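# Place tray on bed and raise both side rails

## Task

Put the tray down on the bed, then lift each of the two side rails until the pins at both ends of that rail are fully seated in the upper holes.

## Robot and tools

Robot: two arms on a table. left_arm sits on the +y side, base near (-0.037, +0.405, -0.001) m; right_arm base near (-0.043, -0.475, 0) m. right_arm has a five-finger right hand and left_arm a mirrored left hand. A post stands on the floor behind the arms. Objects may get an occasional small push from outside.

Frames: the scene frame has its origin at table-top height midway between the nominal bases, +x pointing out over the table, +z up, left_arm toward +y. Reported positions are in metres, orientations as quaternions (w,x,y,z), velocities in m/s and rad/s, all in the scene frame, and may be off by a few cm. Each arm is steered by its hand point, a spot 0.05 m in front of the palm. Its +z runs along the straight fingers, +y out of the palm, +x across the palm away from the thumb on the right hand, toward the thumb on the left. Straight fingertips reach about 0.06-0.07 m past the point. A wrist bracket on the little-finger side can strike things, and with fingers level the wrist may hang lower than the hand.

The 28-number row (used by execute_actions and move), every value in [-1, 1], left arm first: left dx, dy, dz, rx, ry, rz; left thumb_turn, thumb_bend, index, middle, ring, little; left force_limit, speed; then the same 14 for the right arm. The six pose numbers are offsets, not a pose: they count from that arm's Hand target at the start of the action or move, along the Hand target's own axes. 1.0 equals 0.6 m for dx-dz and 180 degrees for rx-rz; rx, ry, rz form a single rotation vector. All zeros asks nothing new of the arm. The six finger numbers are absolute targets: -1 open (thumb beside palm, fingers straight), +1 closed (thumb across palm, fingers curled). force_limit maps -1..+1 to roughly 0..10 N at the fingertip (0..15 N for the two thumb motors). speed rises from nearly zero at -1 to full at +0.48 and stays full above. For a soft grip close at speed -0.94 or lower. To keep a hand unchanged, resend the eight numbers of the last row actually run for it; before any, use its hand_measured plus its force_limit and speed readings. Fully turned thumb plus fingers hold objects about 0.035-0.065 m thick, handles down to about 0.025 m.

Tools:
- execute_actions(actions, cameras): actions is a list of actions, each a list of up to 15 rows at 1/30 s per step; a short action repeats its last row to step 15. Every row in an action is an offset from the action's starting Hand target, so a repeated offset moves further. Images return only when actions is empty or cameras names them (["all"], [] or names).
- move(target, speed, blend, stop_force, zero, blocking, cameras): target is one row or a list of up to 15 rows, each offset from the same starting Hand targets. Straight-line path, no obstacle avoidance, 10 s cap. speed is top path speed in m/s, 0.002-3.6 (default 0.25; turning up to twice that in rad/s), one value or one per target. blend in metres rounds corners in a list (0 = stop at each). stop_force in N, 3-120, ends an arm's path when its wrist sensor feels that much push opposing its motion; best used slowly (about 0.005 m/s) and without turning. Every target in such a list must share the same finger numbers. zero (default true) re-zeroes before the move. blocking=false returns early; not allowed with stop_force. The result adds a move: line (done, off_target, moving, held, fault) and limits (paced = clipped pose, held = steps withheld).
- wait(seconds 0-3600), stop() brakes a running move, zoom_image(camera, region [x0,y0,x1,y1], at most 504x504 px), show_instructions() for the reference pages, zero_wrist_force(arm "left_arm"/"right_arm"), finished_scene(scene 1) which ends everything permanently.

Cameras: cam_high and cam_low 896x504, cam_left_wrist and cam_right_wrist 616x616 fisheye.

Results: Hand target is the last commanded pose after clipping; the hand point often rests a bit short, and the next call's offsets count from Hand target. Orientation commands are clipped to 32 degrees from the measured one each step. hand_measured, hand_stopped_by (moving, target, force, stalled, fault) and hand_load_n list six values in finger order; a lost grip shows as load near 0. Wrist force and torque are in the hand's own axes, zeroed at start, with a third line giving the peak since the last shown reading. Joint torques are raw drive output.

Cautions: arms are stiff; commanding even slightly past a firm contact can trigger a fault stop. About 150 N outside force, or joint contact torque beyond limits (139 N m big joints, 26 N m wrists), stops that arm for 10 s. A clearance check holds commands bringing the arms too close, but fingers can still collide; arm-to-arm presses can fail the scene. Keep wrists away from their base's first-joint axis. Avoid drops, releasing moving parts, slams and hard shoves; anything ending up off the table fails the task. Long holds or stretched reaches heat motors (MOTOR HOT at 70 C, brake stop at 85 C). Finish only when tray and rails stay in place with the robot let go.

Each tool is called after ">>>" in YAML: its name, and indented under it one key for each argument.

Reference images:

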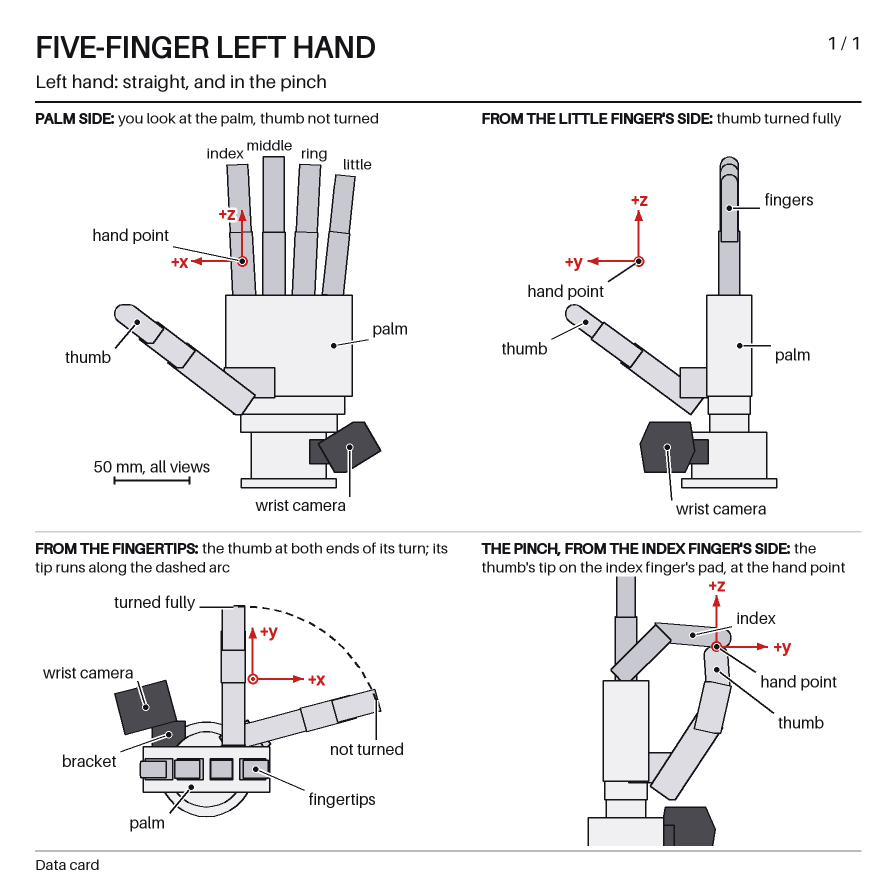

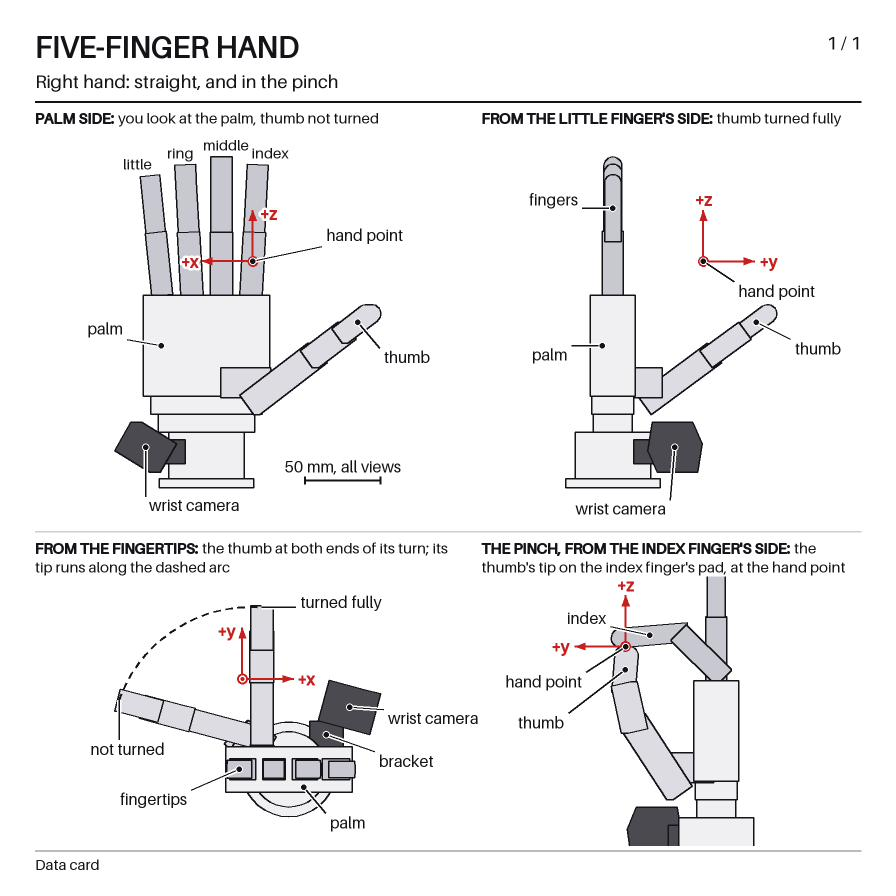

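## Session

>>> execute_actions:
  actions: []

Scene clock: 0.00 s.
left_arm: end_effector_position=(+0.7078, +0.3860, +0.3472) hand_measured=(-1.000, -1.000, -1.000, -1.000, -1.000, -1.000) hand_load_n=(+0.0, +0.0, +0.0, +0.0, +0.0, +0.0) hand_stopped_by=(target, target, target, target, target, target) hand_force_limit=0.00 hand_speed=-0.80 end_effector_quat_wxyz=(+0.223, +0.368, +0.889, +0.157) | right_arm: end_effector_position=(+0.4460, -0.3937, +0.1403) hand_measured=(-1.000, -1.000, -1.000, -1.000, -1.000, -1.000) hand_load_n=(+0.5, +0.0, +0.0, +0.0, +0.0, +0.0) hand_stopped_by=(target, target, target, target, target, target) hand_force_limit=0.00 hand_speed=-0.80 end_effector_quat_wxyz=(+0.400, +0.389, +0.817, -0.146)
Joint positions: left_arm=[3.176 -2.425 -0.316 1.716 -1.666 -0.722] | right_arm=[0.164 -1.313 1.994 0.308 2.273 -0.702]
Joint velocities: within noise
Joint torques (N m): no reading
Wrist force (N): no reading
Wrist torque (N m): no reading
Wrist force, peak (N): no reading
Hand target: left_arm +0.7078, +0.3860, +0.3472; +0.223, +0.368, +0.889, +0.157 | right_arm +0.4460, -0.3937, +0.1403; +0.400, +0.389, +0.817, -0.146

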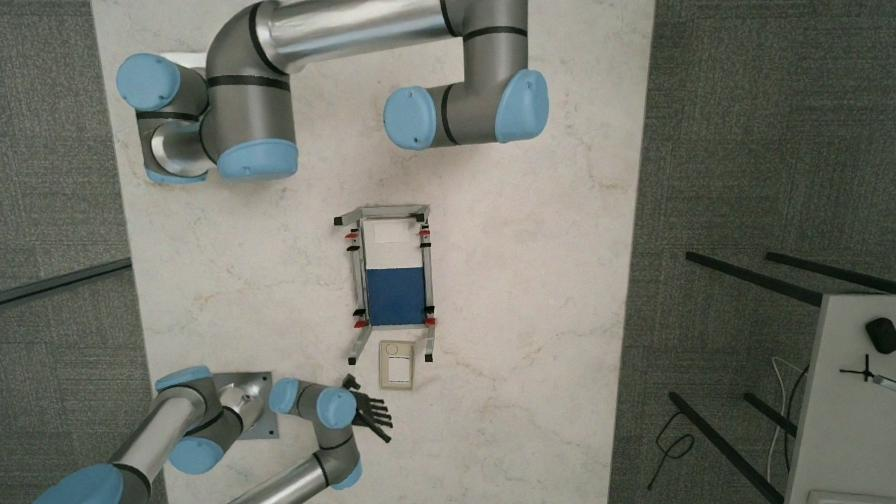

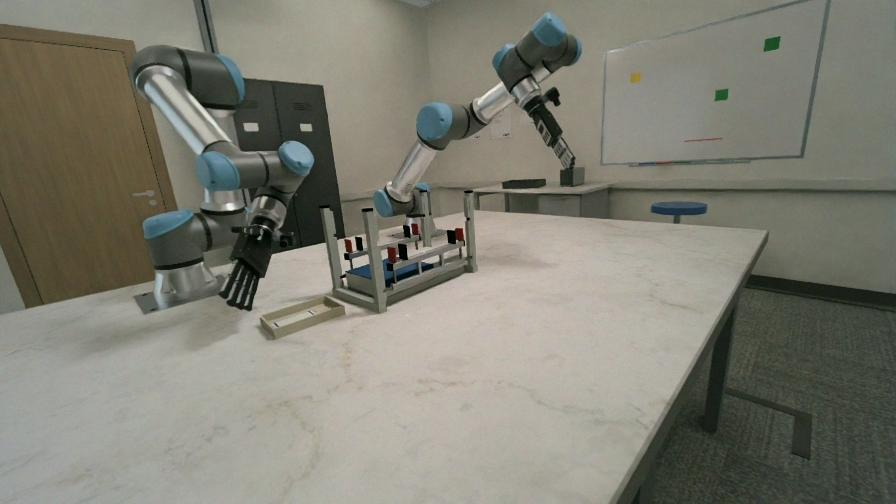

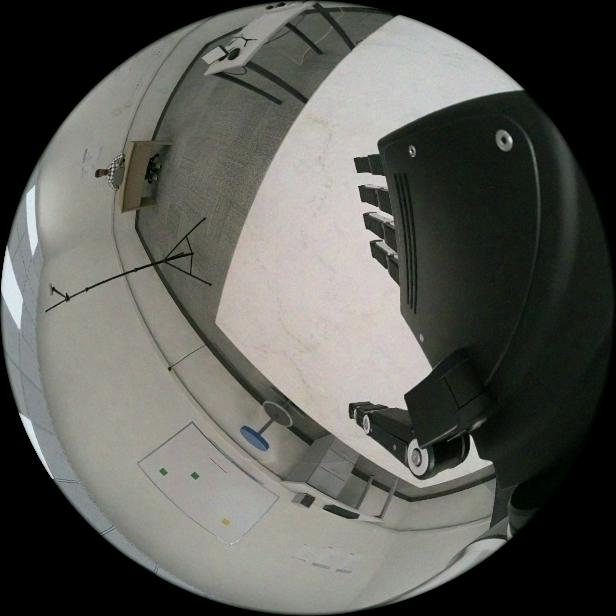

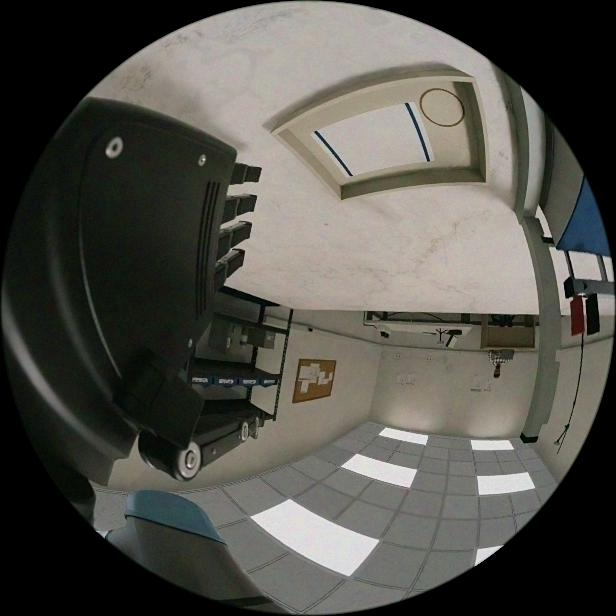

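>>> zoom_image:
  camera: "cam_high"
  region: [310, 190, 460, 400]

>>> zoom_image:
  camera: "cam_low"
  region: [220, 170, 500, 350]

Scaled by 2.400.

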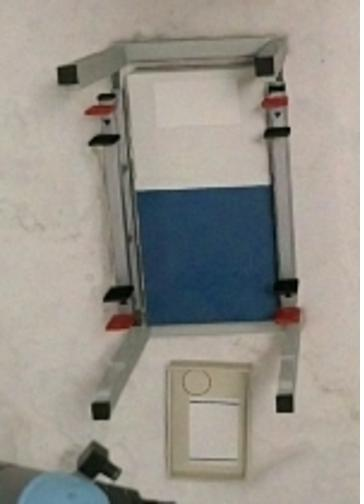

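Scaled by 1.800.

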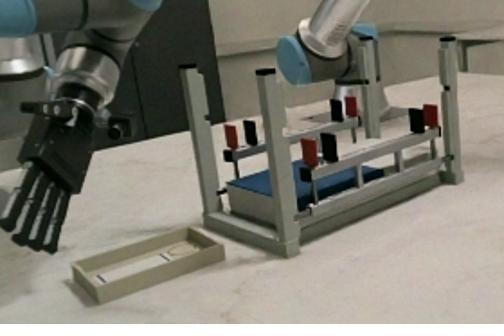

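>>> move:
  target: [-0.0587,-0.455,-0.3603,0.1485,0.0941,0,-1,-1,-1,-1,-1,-1,0,-0.8,0,0,0,0,0,0,-1,-1,-1,-1,-1,-1,0,-0.8]
  cameras: ["all"]

Scene clock: 22.00 s.
left_arm: end_effector_position=(+0.4587, +0.1510, +0.4189) hand_measured=(-1.000, -1.000, -1.000, -1.000, -1.000, -1.000) hand_load_n=(+0.0, +0.0, +0.5, +0.0, +0.0, +0.0) hand_stopped_by=(target, target, target, target, target, target) hand_force_limit=0.00 hand_speed=-0.80 end_effector_quat_wxyz=(+0.037, +0.394, +0.918, +0.000) | right_arm: end_effector_position=(+0.4460, -0.3937, +0.1403) hand_measured=(-1.000, -1.000, -1.000, -1.000, -1.000, -1.000) hand_load_n=(+0.0, +0.0, +0.0, +0.0, +0.0, +0.0) hand_stopped_by=(target, target, target, target, target, target) hand_force_limit=0.00 hand_speed=-0.80 end_effector_quat_wxyz=(+0.400, +0.389, +0.817, -0.146)
Joint positions: left_arm=[2.786 -2.444 -0.035 0.982 -1.566 -1.112] | right_arm=[0.164 -1.313 1.994 0.308 2.273 -0.702]
Joint torques (N m): left_arm=[-9.36 60.34 22.82 -4.1 1.71 -1.41] | right_arm=[-0.69 -26.72 -14.23 1.53 0.92 0.11]
Wrist force (N): left_arm=[0.8 0.2 -0.4] | right_arm=[-0.2 0.1 0.0]
Wrist torque (N m): left_arm=[0.12 -0.09 0.12] | right_arm=[0.01 0.02 0.00]
Wrist force, peak (N): left_arm=[0.9 -0.9 -0.9] | right_arm=[-0.5 0.4 0.0]
Hand target: left_arm +0.4600, +0.1499, +0.4202; +0.000, +0.382, +0.924, +0.000 | right_arm +0.4460, -0.3937, +0.1403; +0.400, +0.389, +0.817, -0.146
Off the commanded pose: left_arm 0.002 m, 4 deg | right_arm 0.000 m, 0 deg.
elbow stopped short (left arm): the move would have taken joint 3 (elbow) straighter than the controller allows.
move: off_target (left_arm)
cam_left_wrist: T_world_to_cam=[[-0.88363, -0.46658, -0.03869, 0.49308], [-0.42111, 0.75595, 0.50119, -0.1388], [-0.2046, 0.45916, -0.86447, 0.49752]] pos_world=[0.47904, 0.10655, 0.51873]

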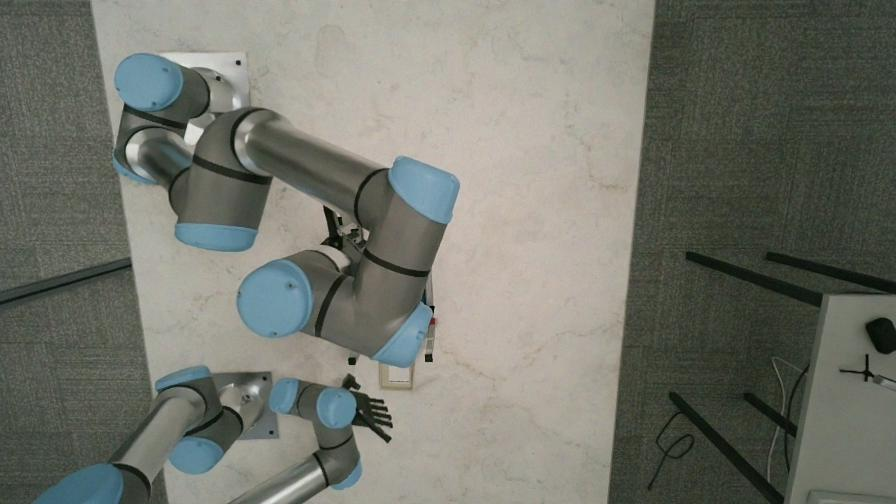

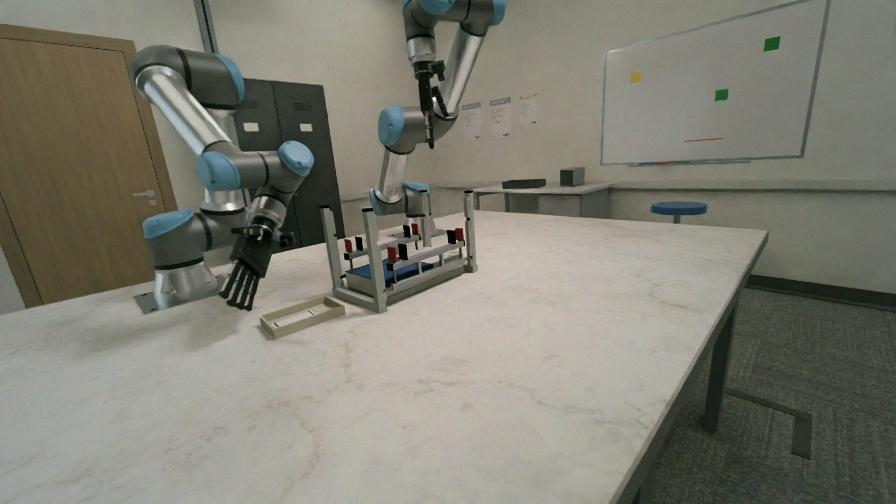

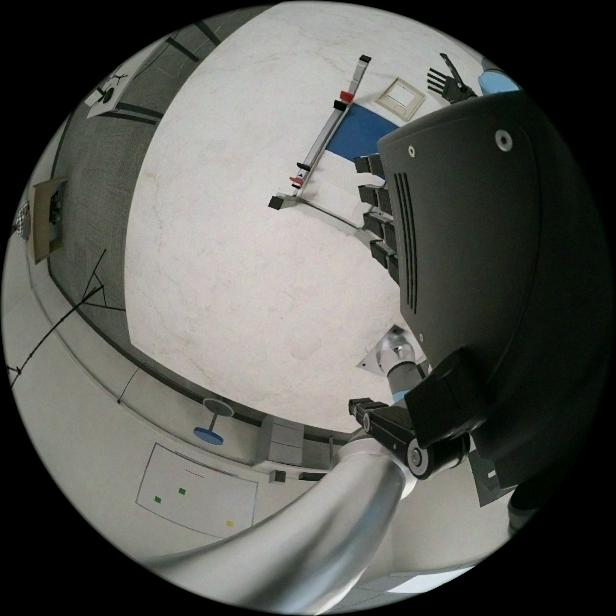

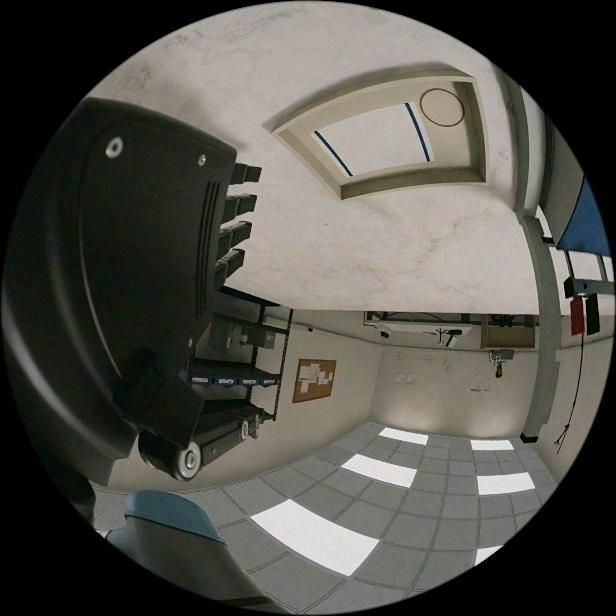

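>>> move:
  target: [0.1532,0.1297,0.15,0,0,0.75,-1,-1,-1,-1,-1,-1,0,-0.8,0,0,0,0,0,0,-1,-1,-1,-1,-1,-1,0,-0.8]
  cameras: ["all"]

Scene clock: 30.93 s.
left_arm: end_effector_position=(+0.4499, +0.2699, +0.3301) hand_measured=(-1.000, -1.000, -1.000, -1.000, -1.000, -1.000) hand_load_n=(+0.0, -0.5, +0.0, +0.0, +0.0, +0.0) hand_stopped_by=(target, target, target, target, target, target) hand_force_limit=0.00 hand_speed=-0.80 end_effector_quat_wxyz=(+0.000, +1.000, +0.001, +0.000) | right_arm: end_effector_position=(+0.4460, -0.3937, +0.1403) hand_measured=(-1.000, -1.000, -1.000, -1.000, -1.000, -1.000) hand_load_n=(+0.0, -0.5, +0.0, +0.0, +0.0, +0.0) hand_stopped_by=(target, target, target, target, target, target) hand_force_limit=0.00 hand_speed=-0.80 end_effector_quat_wxyz=(+0.400, +0.389, +0.817, -0.146)
Joint positions: left_arm=[3.269 -1.932 -1.156 1.518 -1.57 1.7] | right_arm=[0.164 -1.313 1.994 0.308 2.273 -0.702]
Joint torques (N m): left_arm=[8.77 28.97 28 -0.59 1.6 1.25] | right_arm=[-0.59 -27.11 -14.11 1.51 1.08 0.23]
Wrist force (N): left_arm=[1.0 0.1 0.1] | right_arm=[-0.3 0.2 -0.2]
Wrist torque (N m): left_arm=[0.10 -0.09 -0.04] | right_arm=[0.04 0.05 -0.01]
Wrist force, peak (N): left_arm=[1.5 0.4 0.2] | right_arm=[-0.4 0.2 -0.3]
Hand target: left_arm +0.4499, +0.2699, +0.3301; +0.000, +1.000, +0.001, +0.000 | right_arm +0.4460, -0.3937, +0.1403; +0.400, +0.389, +0.817, -0.146
Off the commanded pose: left_arm 0.000 m, 0 deg | right_arm 0.000 m, 0 deg.
move: done
cam_left_wrist: T_world_to_cam=[[0.26979, 0.9629, 0.00632, -0.38231], [0.80266, -0.22851, 0.55093, -0.48917], [0.53194, -0.14357, -0.83452, 0.18582]] pos_world=[0.39693, 0.28302, 0.42699]

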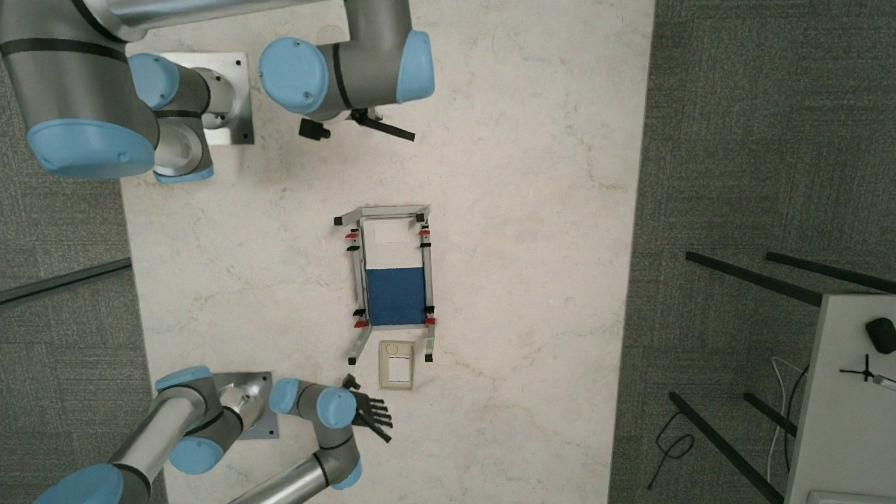

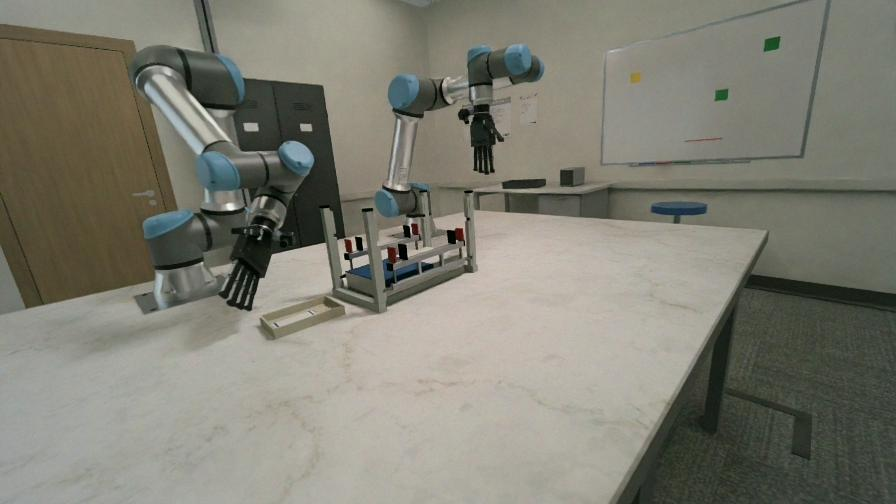

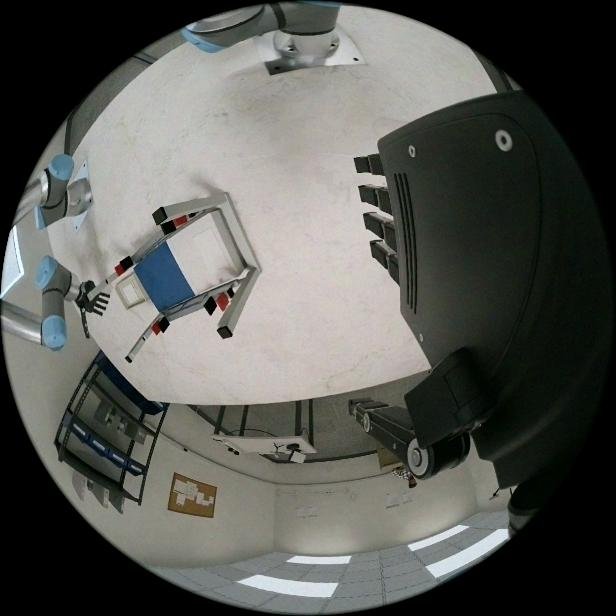

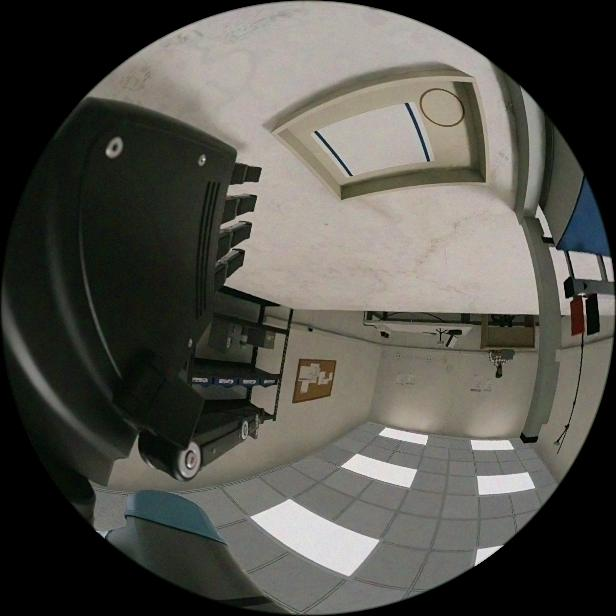

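>>> zoom_image:
  camera: "cam_left_wrist"
  region: [90, 180, 280, 370]

>>> zoom_image:
  camera: "cam_low"
  region: [310, 180, 400, 320]

>>> zoom_image:
  camera: "cam_low"
  region: [390, 180, 490, 290]

>>> zoom_image:
  camera: "cam_right_wrist"
  region: [500, 180, 616, 460]

Scaled by 2.653 from the camera's image (finer frame: 880x880).

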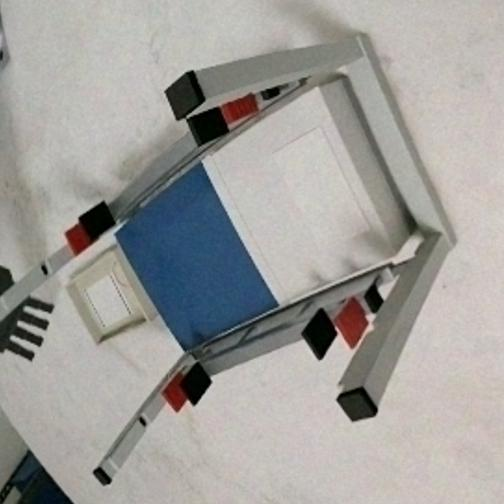

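Scaled by 3.600.

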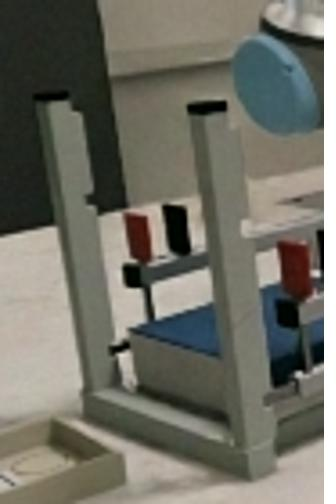

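Scaled by 4.582.

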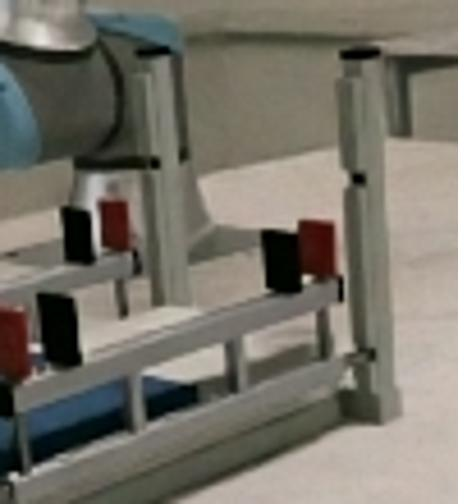

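Scaled by 1.800 from the camera's image (finer frame: 880x880).

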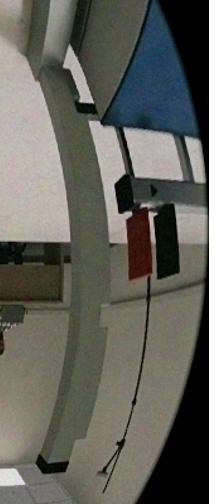

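>>> move:
  target: [0.0833,0.1333,0.2167,0,0,0,-1,-1,-1,-1,-1,-1,0,-0.8,0,0,0,0,0,0,-1,-1,-1,-1,-1,-1,0,-0.8]
  cameras: ["cam_left_wrist"]

>>> zoom_image:
  camera: "cam_left_wrist"
  region: [100, 150, 350, 400]

Scene clock: 45.10 s.
left_arm: end_effector_position=(+0.5000, +0.1899, +0.2003) hand_measured=(-1.000, -1.000, -1.000, -1.000, -1.000, -1.000) hand_load_n=(+0.0, +0.0, +0.0, +0.0, +0.0, +0.0) hand_stopped_by=(target, target, target, target, target, target) hand_force_limit=0.00 hand_speed=-0.80 end_effector_quat_wxyz=(+0.000, +1.000, +0.001, +0.000) | right_arm: end_effector_position=(+0.4460, -0.3937, +0.1403) hand_measured=(-1.000, -1.000, -1.000, -1.000, -1.000, -1.000) hand_load_n=(+0.0, +0.0, +0.0, +0.0, +0.0, +0.0) hand_stopped_by=(target, target, target, target, target, target) hand_force_limit=0.00 hand_speed=-0.80 end_effector_quat_wxyz=(+0.400, +0.389, +0.817, -0.146)
Joint positions: left_arm=[3.097 -2.131 -1.193 1.754 -1.57 1.528] | right_arm=[0.164 -1.313 1.994 0.308 2.273 -0.702]
Joint torques (N m): left_arm=[-9.5 38.42 26.43 -0.66 -1.89 -1.34] | right_arm=[-0.08 -26.8 -14.66 1.54 1.05 0.22]
Wrist force (N): left_arm=[1.3 0.5 0.1] | right_arm=[-0.1 0.1 0.1]
Wrist torque (N m): left_arm=[0.13 -0.12 0.15] | right_arm=[0.01 0.02 -0.01]
Wrist force, peak (N): left_arm=[1.3 1.1 1.1] | right_arm=[-0.4 0.3 0.1]
Hand target: left_arm +0.5001, +0.1899, +0.2002; +0.000, +1.000, +0.001, +0.000 | right_arm +0.4460, -0.3937, +0.1403; +0.400, +0.389, +0.817, -0.146
Off the commanded pose: left_arm 0.000 m, 0 deg | right_arm 0.000 m, 0 deg.
move: done
cam_left_wrist: T_world_to_cam=[[0.27007, 0.96282, 0.00628, -0.31807], [0.80257, -0.22872, 0.55097, -0.47609], [0.53192, -0.14376, -0.8345, 0.03941]] pos_world=[0.44703, 0.20302, 0.29719]

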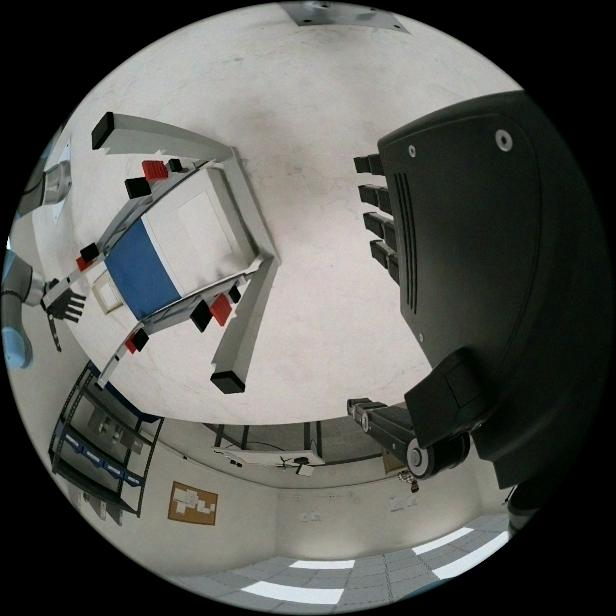

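Scaled by 2.016 from the camera's image (finer frame: 880x880).

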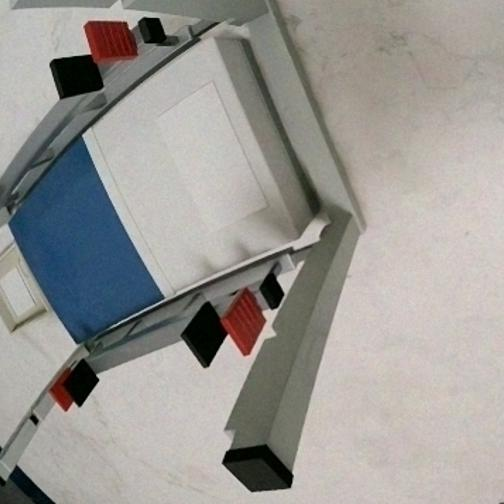

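>>> zoom_image:
  camera: "cam_left_wrist"
  region: [180, 240, 290, 400]

>>> zoom_image:
  camera: "cam_left_wrist"
  region: [80, 100, 240, 260]

Scaled by 3.150 from the camera's image (finer frame: 880x880).

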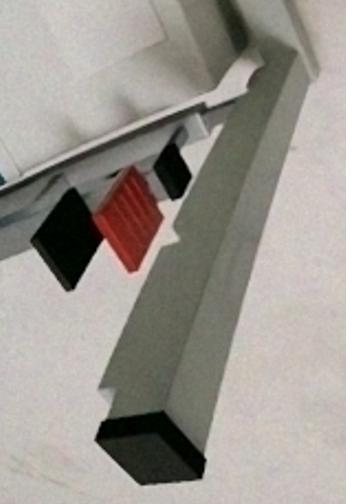

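Scaled by 3.150 from the camera's image (finer frame: 880x880).

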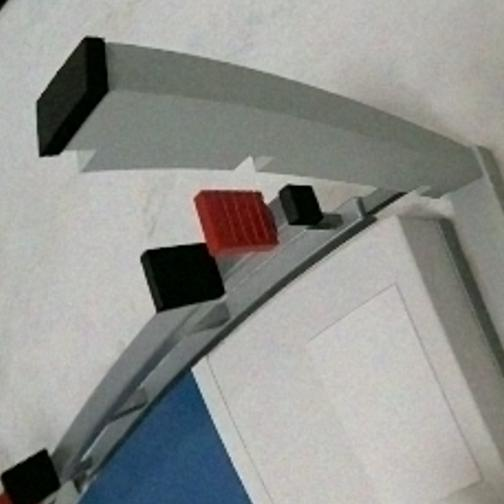

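>>> move:
  target: [0,0,0,0,0,0,-1,-1,-1,-1,-1,-1,0,-0.8,-0.0571,0.0553,-0.2127,-0.1912,-0.128,-0.681,1,-1,-1,-1,-1,-1,0,0]
  cameras: ["all"]

Scene clock: 88.30 s.
left_arm: end_effector_position=(+0.5001, +0.1898, +0.2002) hand_measured=(-1.000, -1.000, -1.000, -1.000, -1.000, -1.000) hand_load_n=(+0.0, +0.0, +0.0, +0.0, +0.0, +0.0) hand_stopped_by=(target, target, target, target, target, target) hand_force_limit=0.00 hand_speed=-0.80 end_effector_quat_wxyz=(+0.000, +1.000, +0.001, +0.000) | right_arm: end_effector_position=(+0.4151, -0.3195, +0.2503) hand_measured=(+1.000, -1.000, -1.000, -1.000, -1.000, -1.000) hand_load_n=(+0.0, +0.0, +0.0, +0.0, +0.0, +0.0) hand_stopped_by=(target, target, target, target, target, target) hand_force_limit=0.00 hand_speed=0.00 end_effector_quat_wxyz=(-0.271, +0.653, -0.653, +0.271) end_effector_velocity=(+0.000, -0.001, +0.000) end_effector_angular_velocity=(-0.004, +0.002, +0.003)
Joint positions: left_arm=[3.097 -2.132 -1.193 1.754 -1.57 1.528] | right_arm=[-0.061 -1.568 1.689 0.664 1.553 -3.16]
Joint velocities: left_arm=[within noise] | right_arm=[0 0.001 -0.002 0.002 0 -0.006]
Joint torques (N m): left_arm=[-8.61 37.66 26.38 -1.63 -1.66 -1.51] | right_arm=[13.1 -13.18 -26.87 2.81 -1.46 -1.45]
Wrist force (N): left_arm=[1.2 0.3 0.2] | right_arm=[1.2 -0.8 0.0]
Wrist torque (N m): left_arm=[0.10 -0.11 0.15] | right_arm=[0.07 -0.10 0.45]
Wrist force, peak (N): left_arm=[1.4 0.1 0.2] | right_arm=[1.2 -1.1 -0.2]
Hand target: left_arm +0.5001, +0.1899, +0.2002; +0.000, +1.000, +0.001, +0.000 | right_arm +0.4151, -0.3195, +0.2503; -0.271, +0.653, -0.653, +0.271
Off the commanded pose: left_arm 0.000 m, 0 deg | right_arm 0.000 m, 0 deg.
move: done
cam_left_wrist: T_world_to_cam=[[0.27002, 0.96283, 0.00636, -0.3181], [0.80258, -0.22872, 0.55095, -0.47606], [0.53193, -0.14366, -0.83451, 0.03917]] pos_world=[0.44713, 0.20302, 0.29699]
cam_right_wrist: T_world_to_cam=[[-0.67319, -0.27405, -0.68681, 0.36086], [-0.52508, 0.83114, 0.18303, 0.43838], [0.52067, 0.48385, -0.70341, 0.22823]] pos_world=[0.35428, -0.37589, 0.32815]

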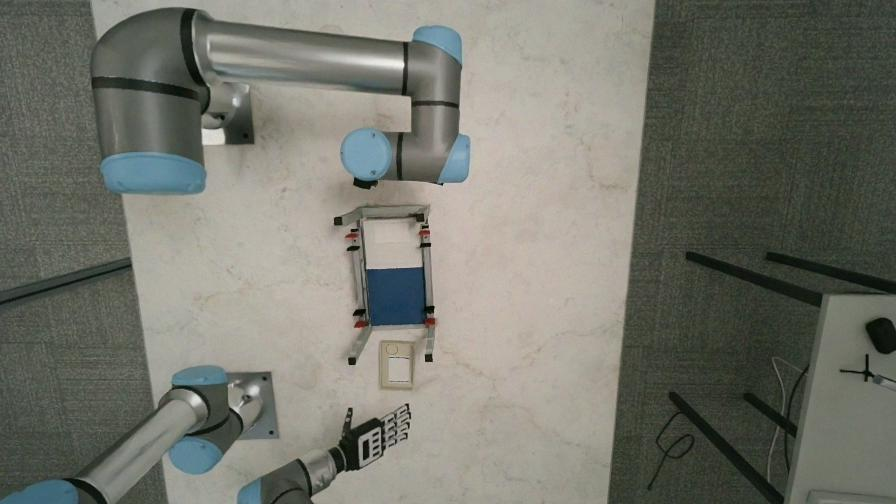

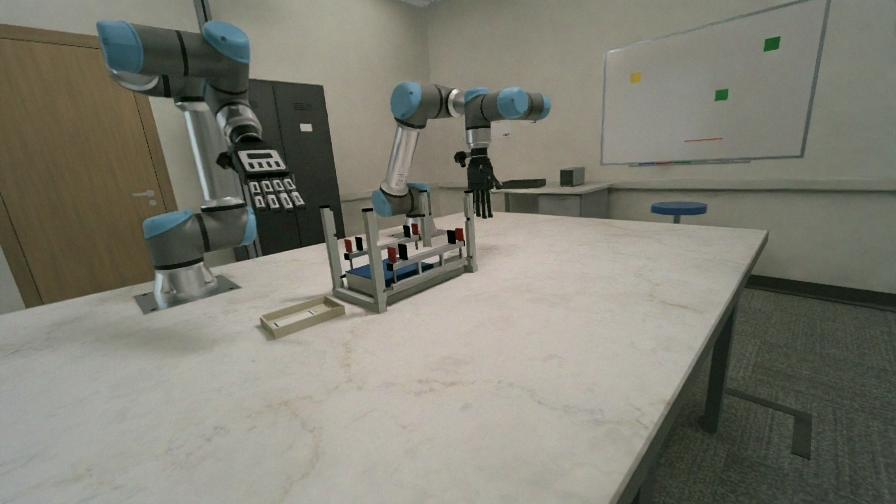

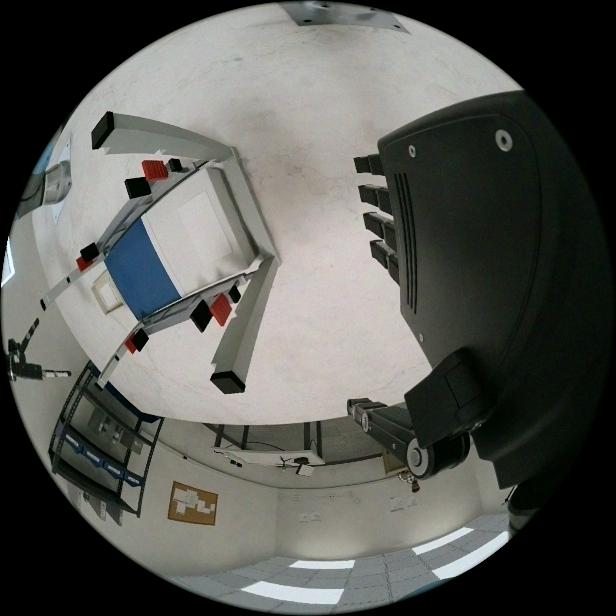

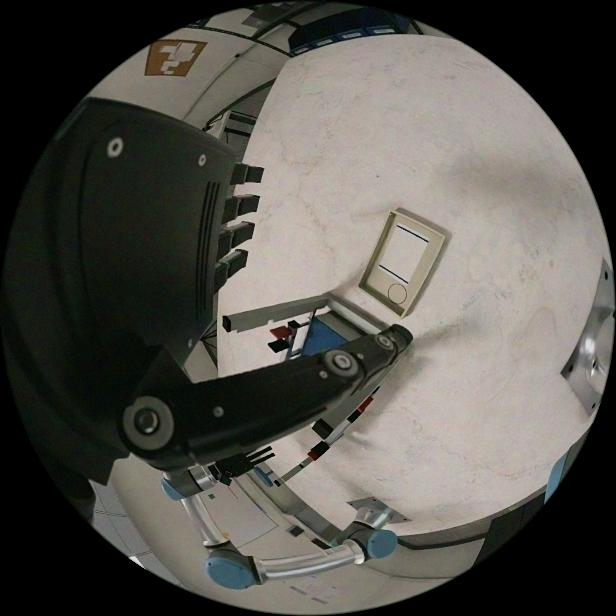

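>>> zoom_image:
  camera: "cam_right_wrist"
  region: [340, 190, 470, 330]

>>> zoom_image:
  camera: "cam_high"
  region: [360, 320, 430, 400]

Scaled by 3.600 from the camera's image (finer frame: 880x880).

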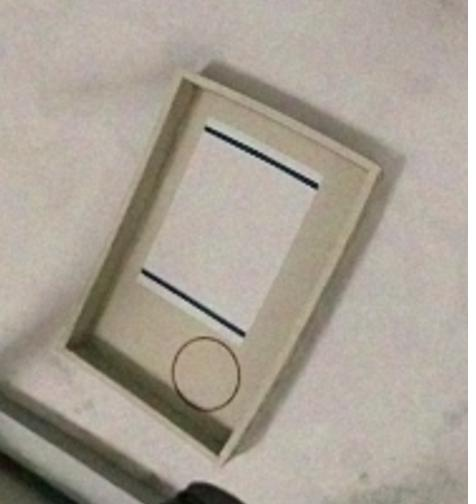

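Scaled by 6.300.

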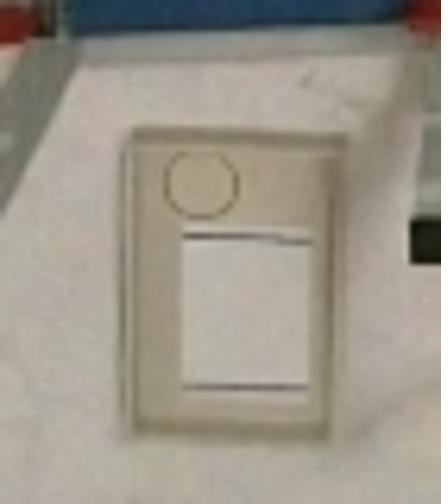

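>>> move:
  target: [0,0,0,0,0,0,-1,-1,-1,-1,-1,-1,0,-0.8,-0.0147,0.1747,0.1796,0,0.01375,0.01375,1,-1,-1,-1,-1,1,0,0]
  cameras: ["cam_high","cam_low","cam_right_wrist"]

>>> zoom_image:
  camera: "cam_right_wrist"
  region: [200, 180, 500, 480]

Scene clock: 99.73 s.
left_arm: end_effector_position=(+0.5001, +0.1898, +0.2002) hand_measured=(-1.000, -1.000, -1.000, -1.000, -1.000, -1.000) hand_load_n=(+0.0, +0.0, +0.0, +0.0, +0.0, +0.0) hand_stopped_by=(target, target, target, target, target, target) hand_force_limit=0.00 hand_speed=-0.80 end_effector_quat_wxyz=(+0.000, +1.000, +0.001, +0.000) | right_arm: end_effector_position=(+0.4172, -0.3108, +0.1001) hand_measured=(+1.000, -1.000, -1.000, -1.000, -1.000, +1.000) hand_load_n=(+0.0, +0.0, +0.0, +0.0, +0.0, +0.0) hand_stopped_by=(target, target, target, target, target, target) hand_force_limit=0.00 hand_speed=0.00 end_effector_quat_wxyz=(+0.262, -0.633, +0.673, -0.279)
Joint positions: left_arm=[3.097 -2.132 -1.193 1.754 -1.57 1.528] | right_arm=[-0.008 -1.436 1.952 0.27 1.633 -3.08]
Joint torques (N m): left_arm=[-8.58 37.88 27.77 -2.65 -1.83 -1.58] | right_arm=[12.6 -17.24 -10.6 -1.64 1.82 1.73]
Wrist force (N): left_arm=[1.1 0.3 0.1] | right_arm=[1.2 -0.8 -0.1]
Wrist torque (N m): left_arm=[0.09 -0.10 0.14] | right_arm=[0.09 -0.09 0.26]
Wrist force, peak (N): left_arm=[1.3 0.4 0.1] | right_arm=[1.2 -2.0 -0.9]
Hand target: left_arm +0.5001, +0.1899, +0.2002; +0.000, +1.000, +0.001, +0.000 | right_arm +0.4172, -0.3108, +0.1000; -0.262, +0.633, -0.673, +0.279
Off the commanded pose: left_arm 0.000 m, 0 deg | right_arm 0.000 m, 0 deg.
move: done
cam_right_wrist: T_world_to_cam=[[-0.68871, -0.23276, -0.68665, 0.28078], [-0.47358, 0.86154, 0.18295, 0.44766], [0.549, 0.45118, -0.70359, 0.09529]] pos_world=[0.35306, -0.36331, 0.17795]

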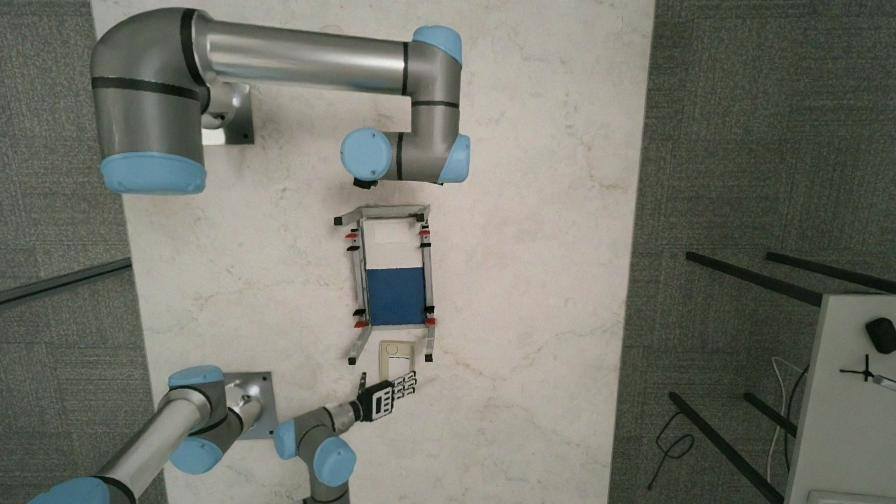

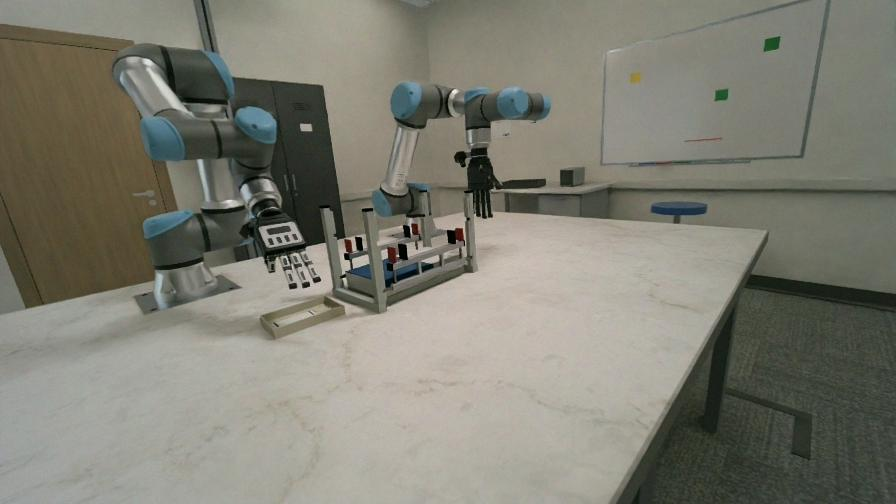

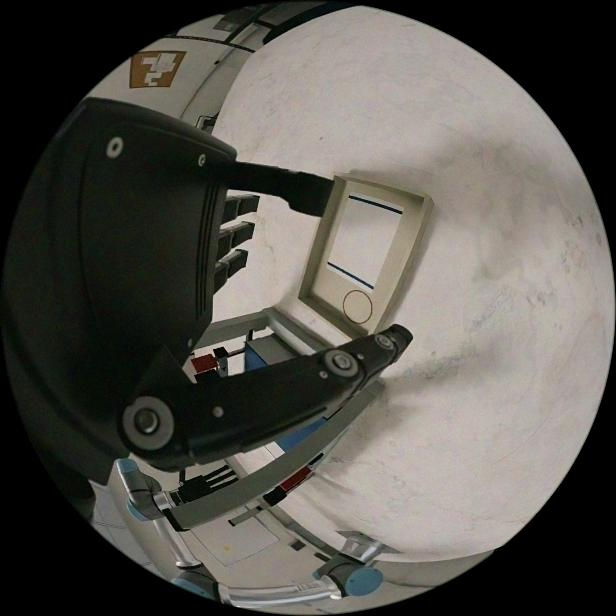

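Scaled by 1.680 from the camera's image (finer frame: 880x880).

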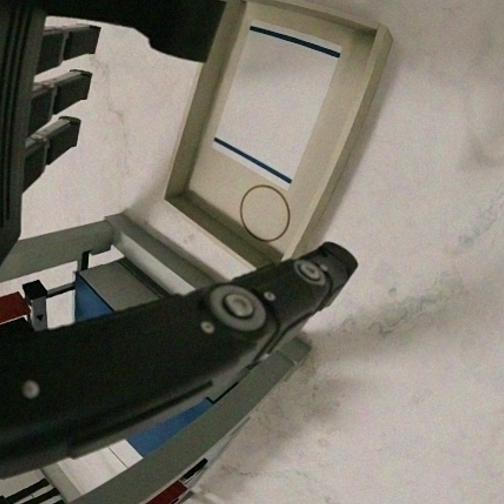

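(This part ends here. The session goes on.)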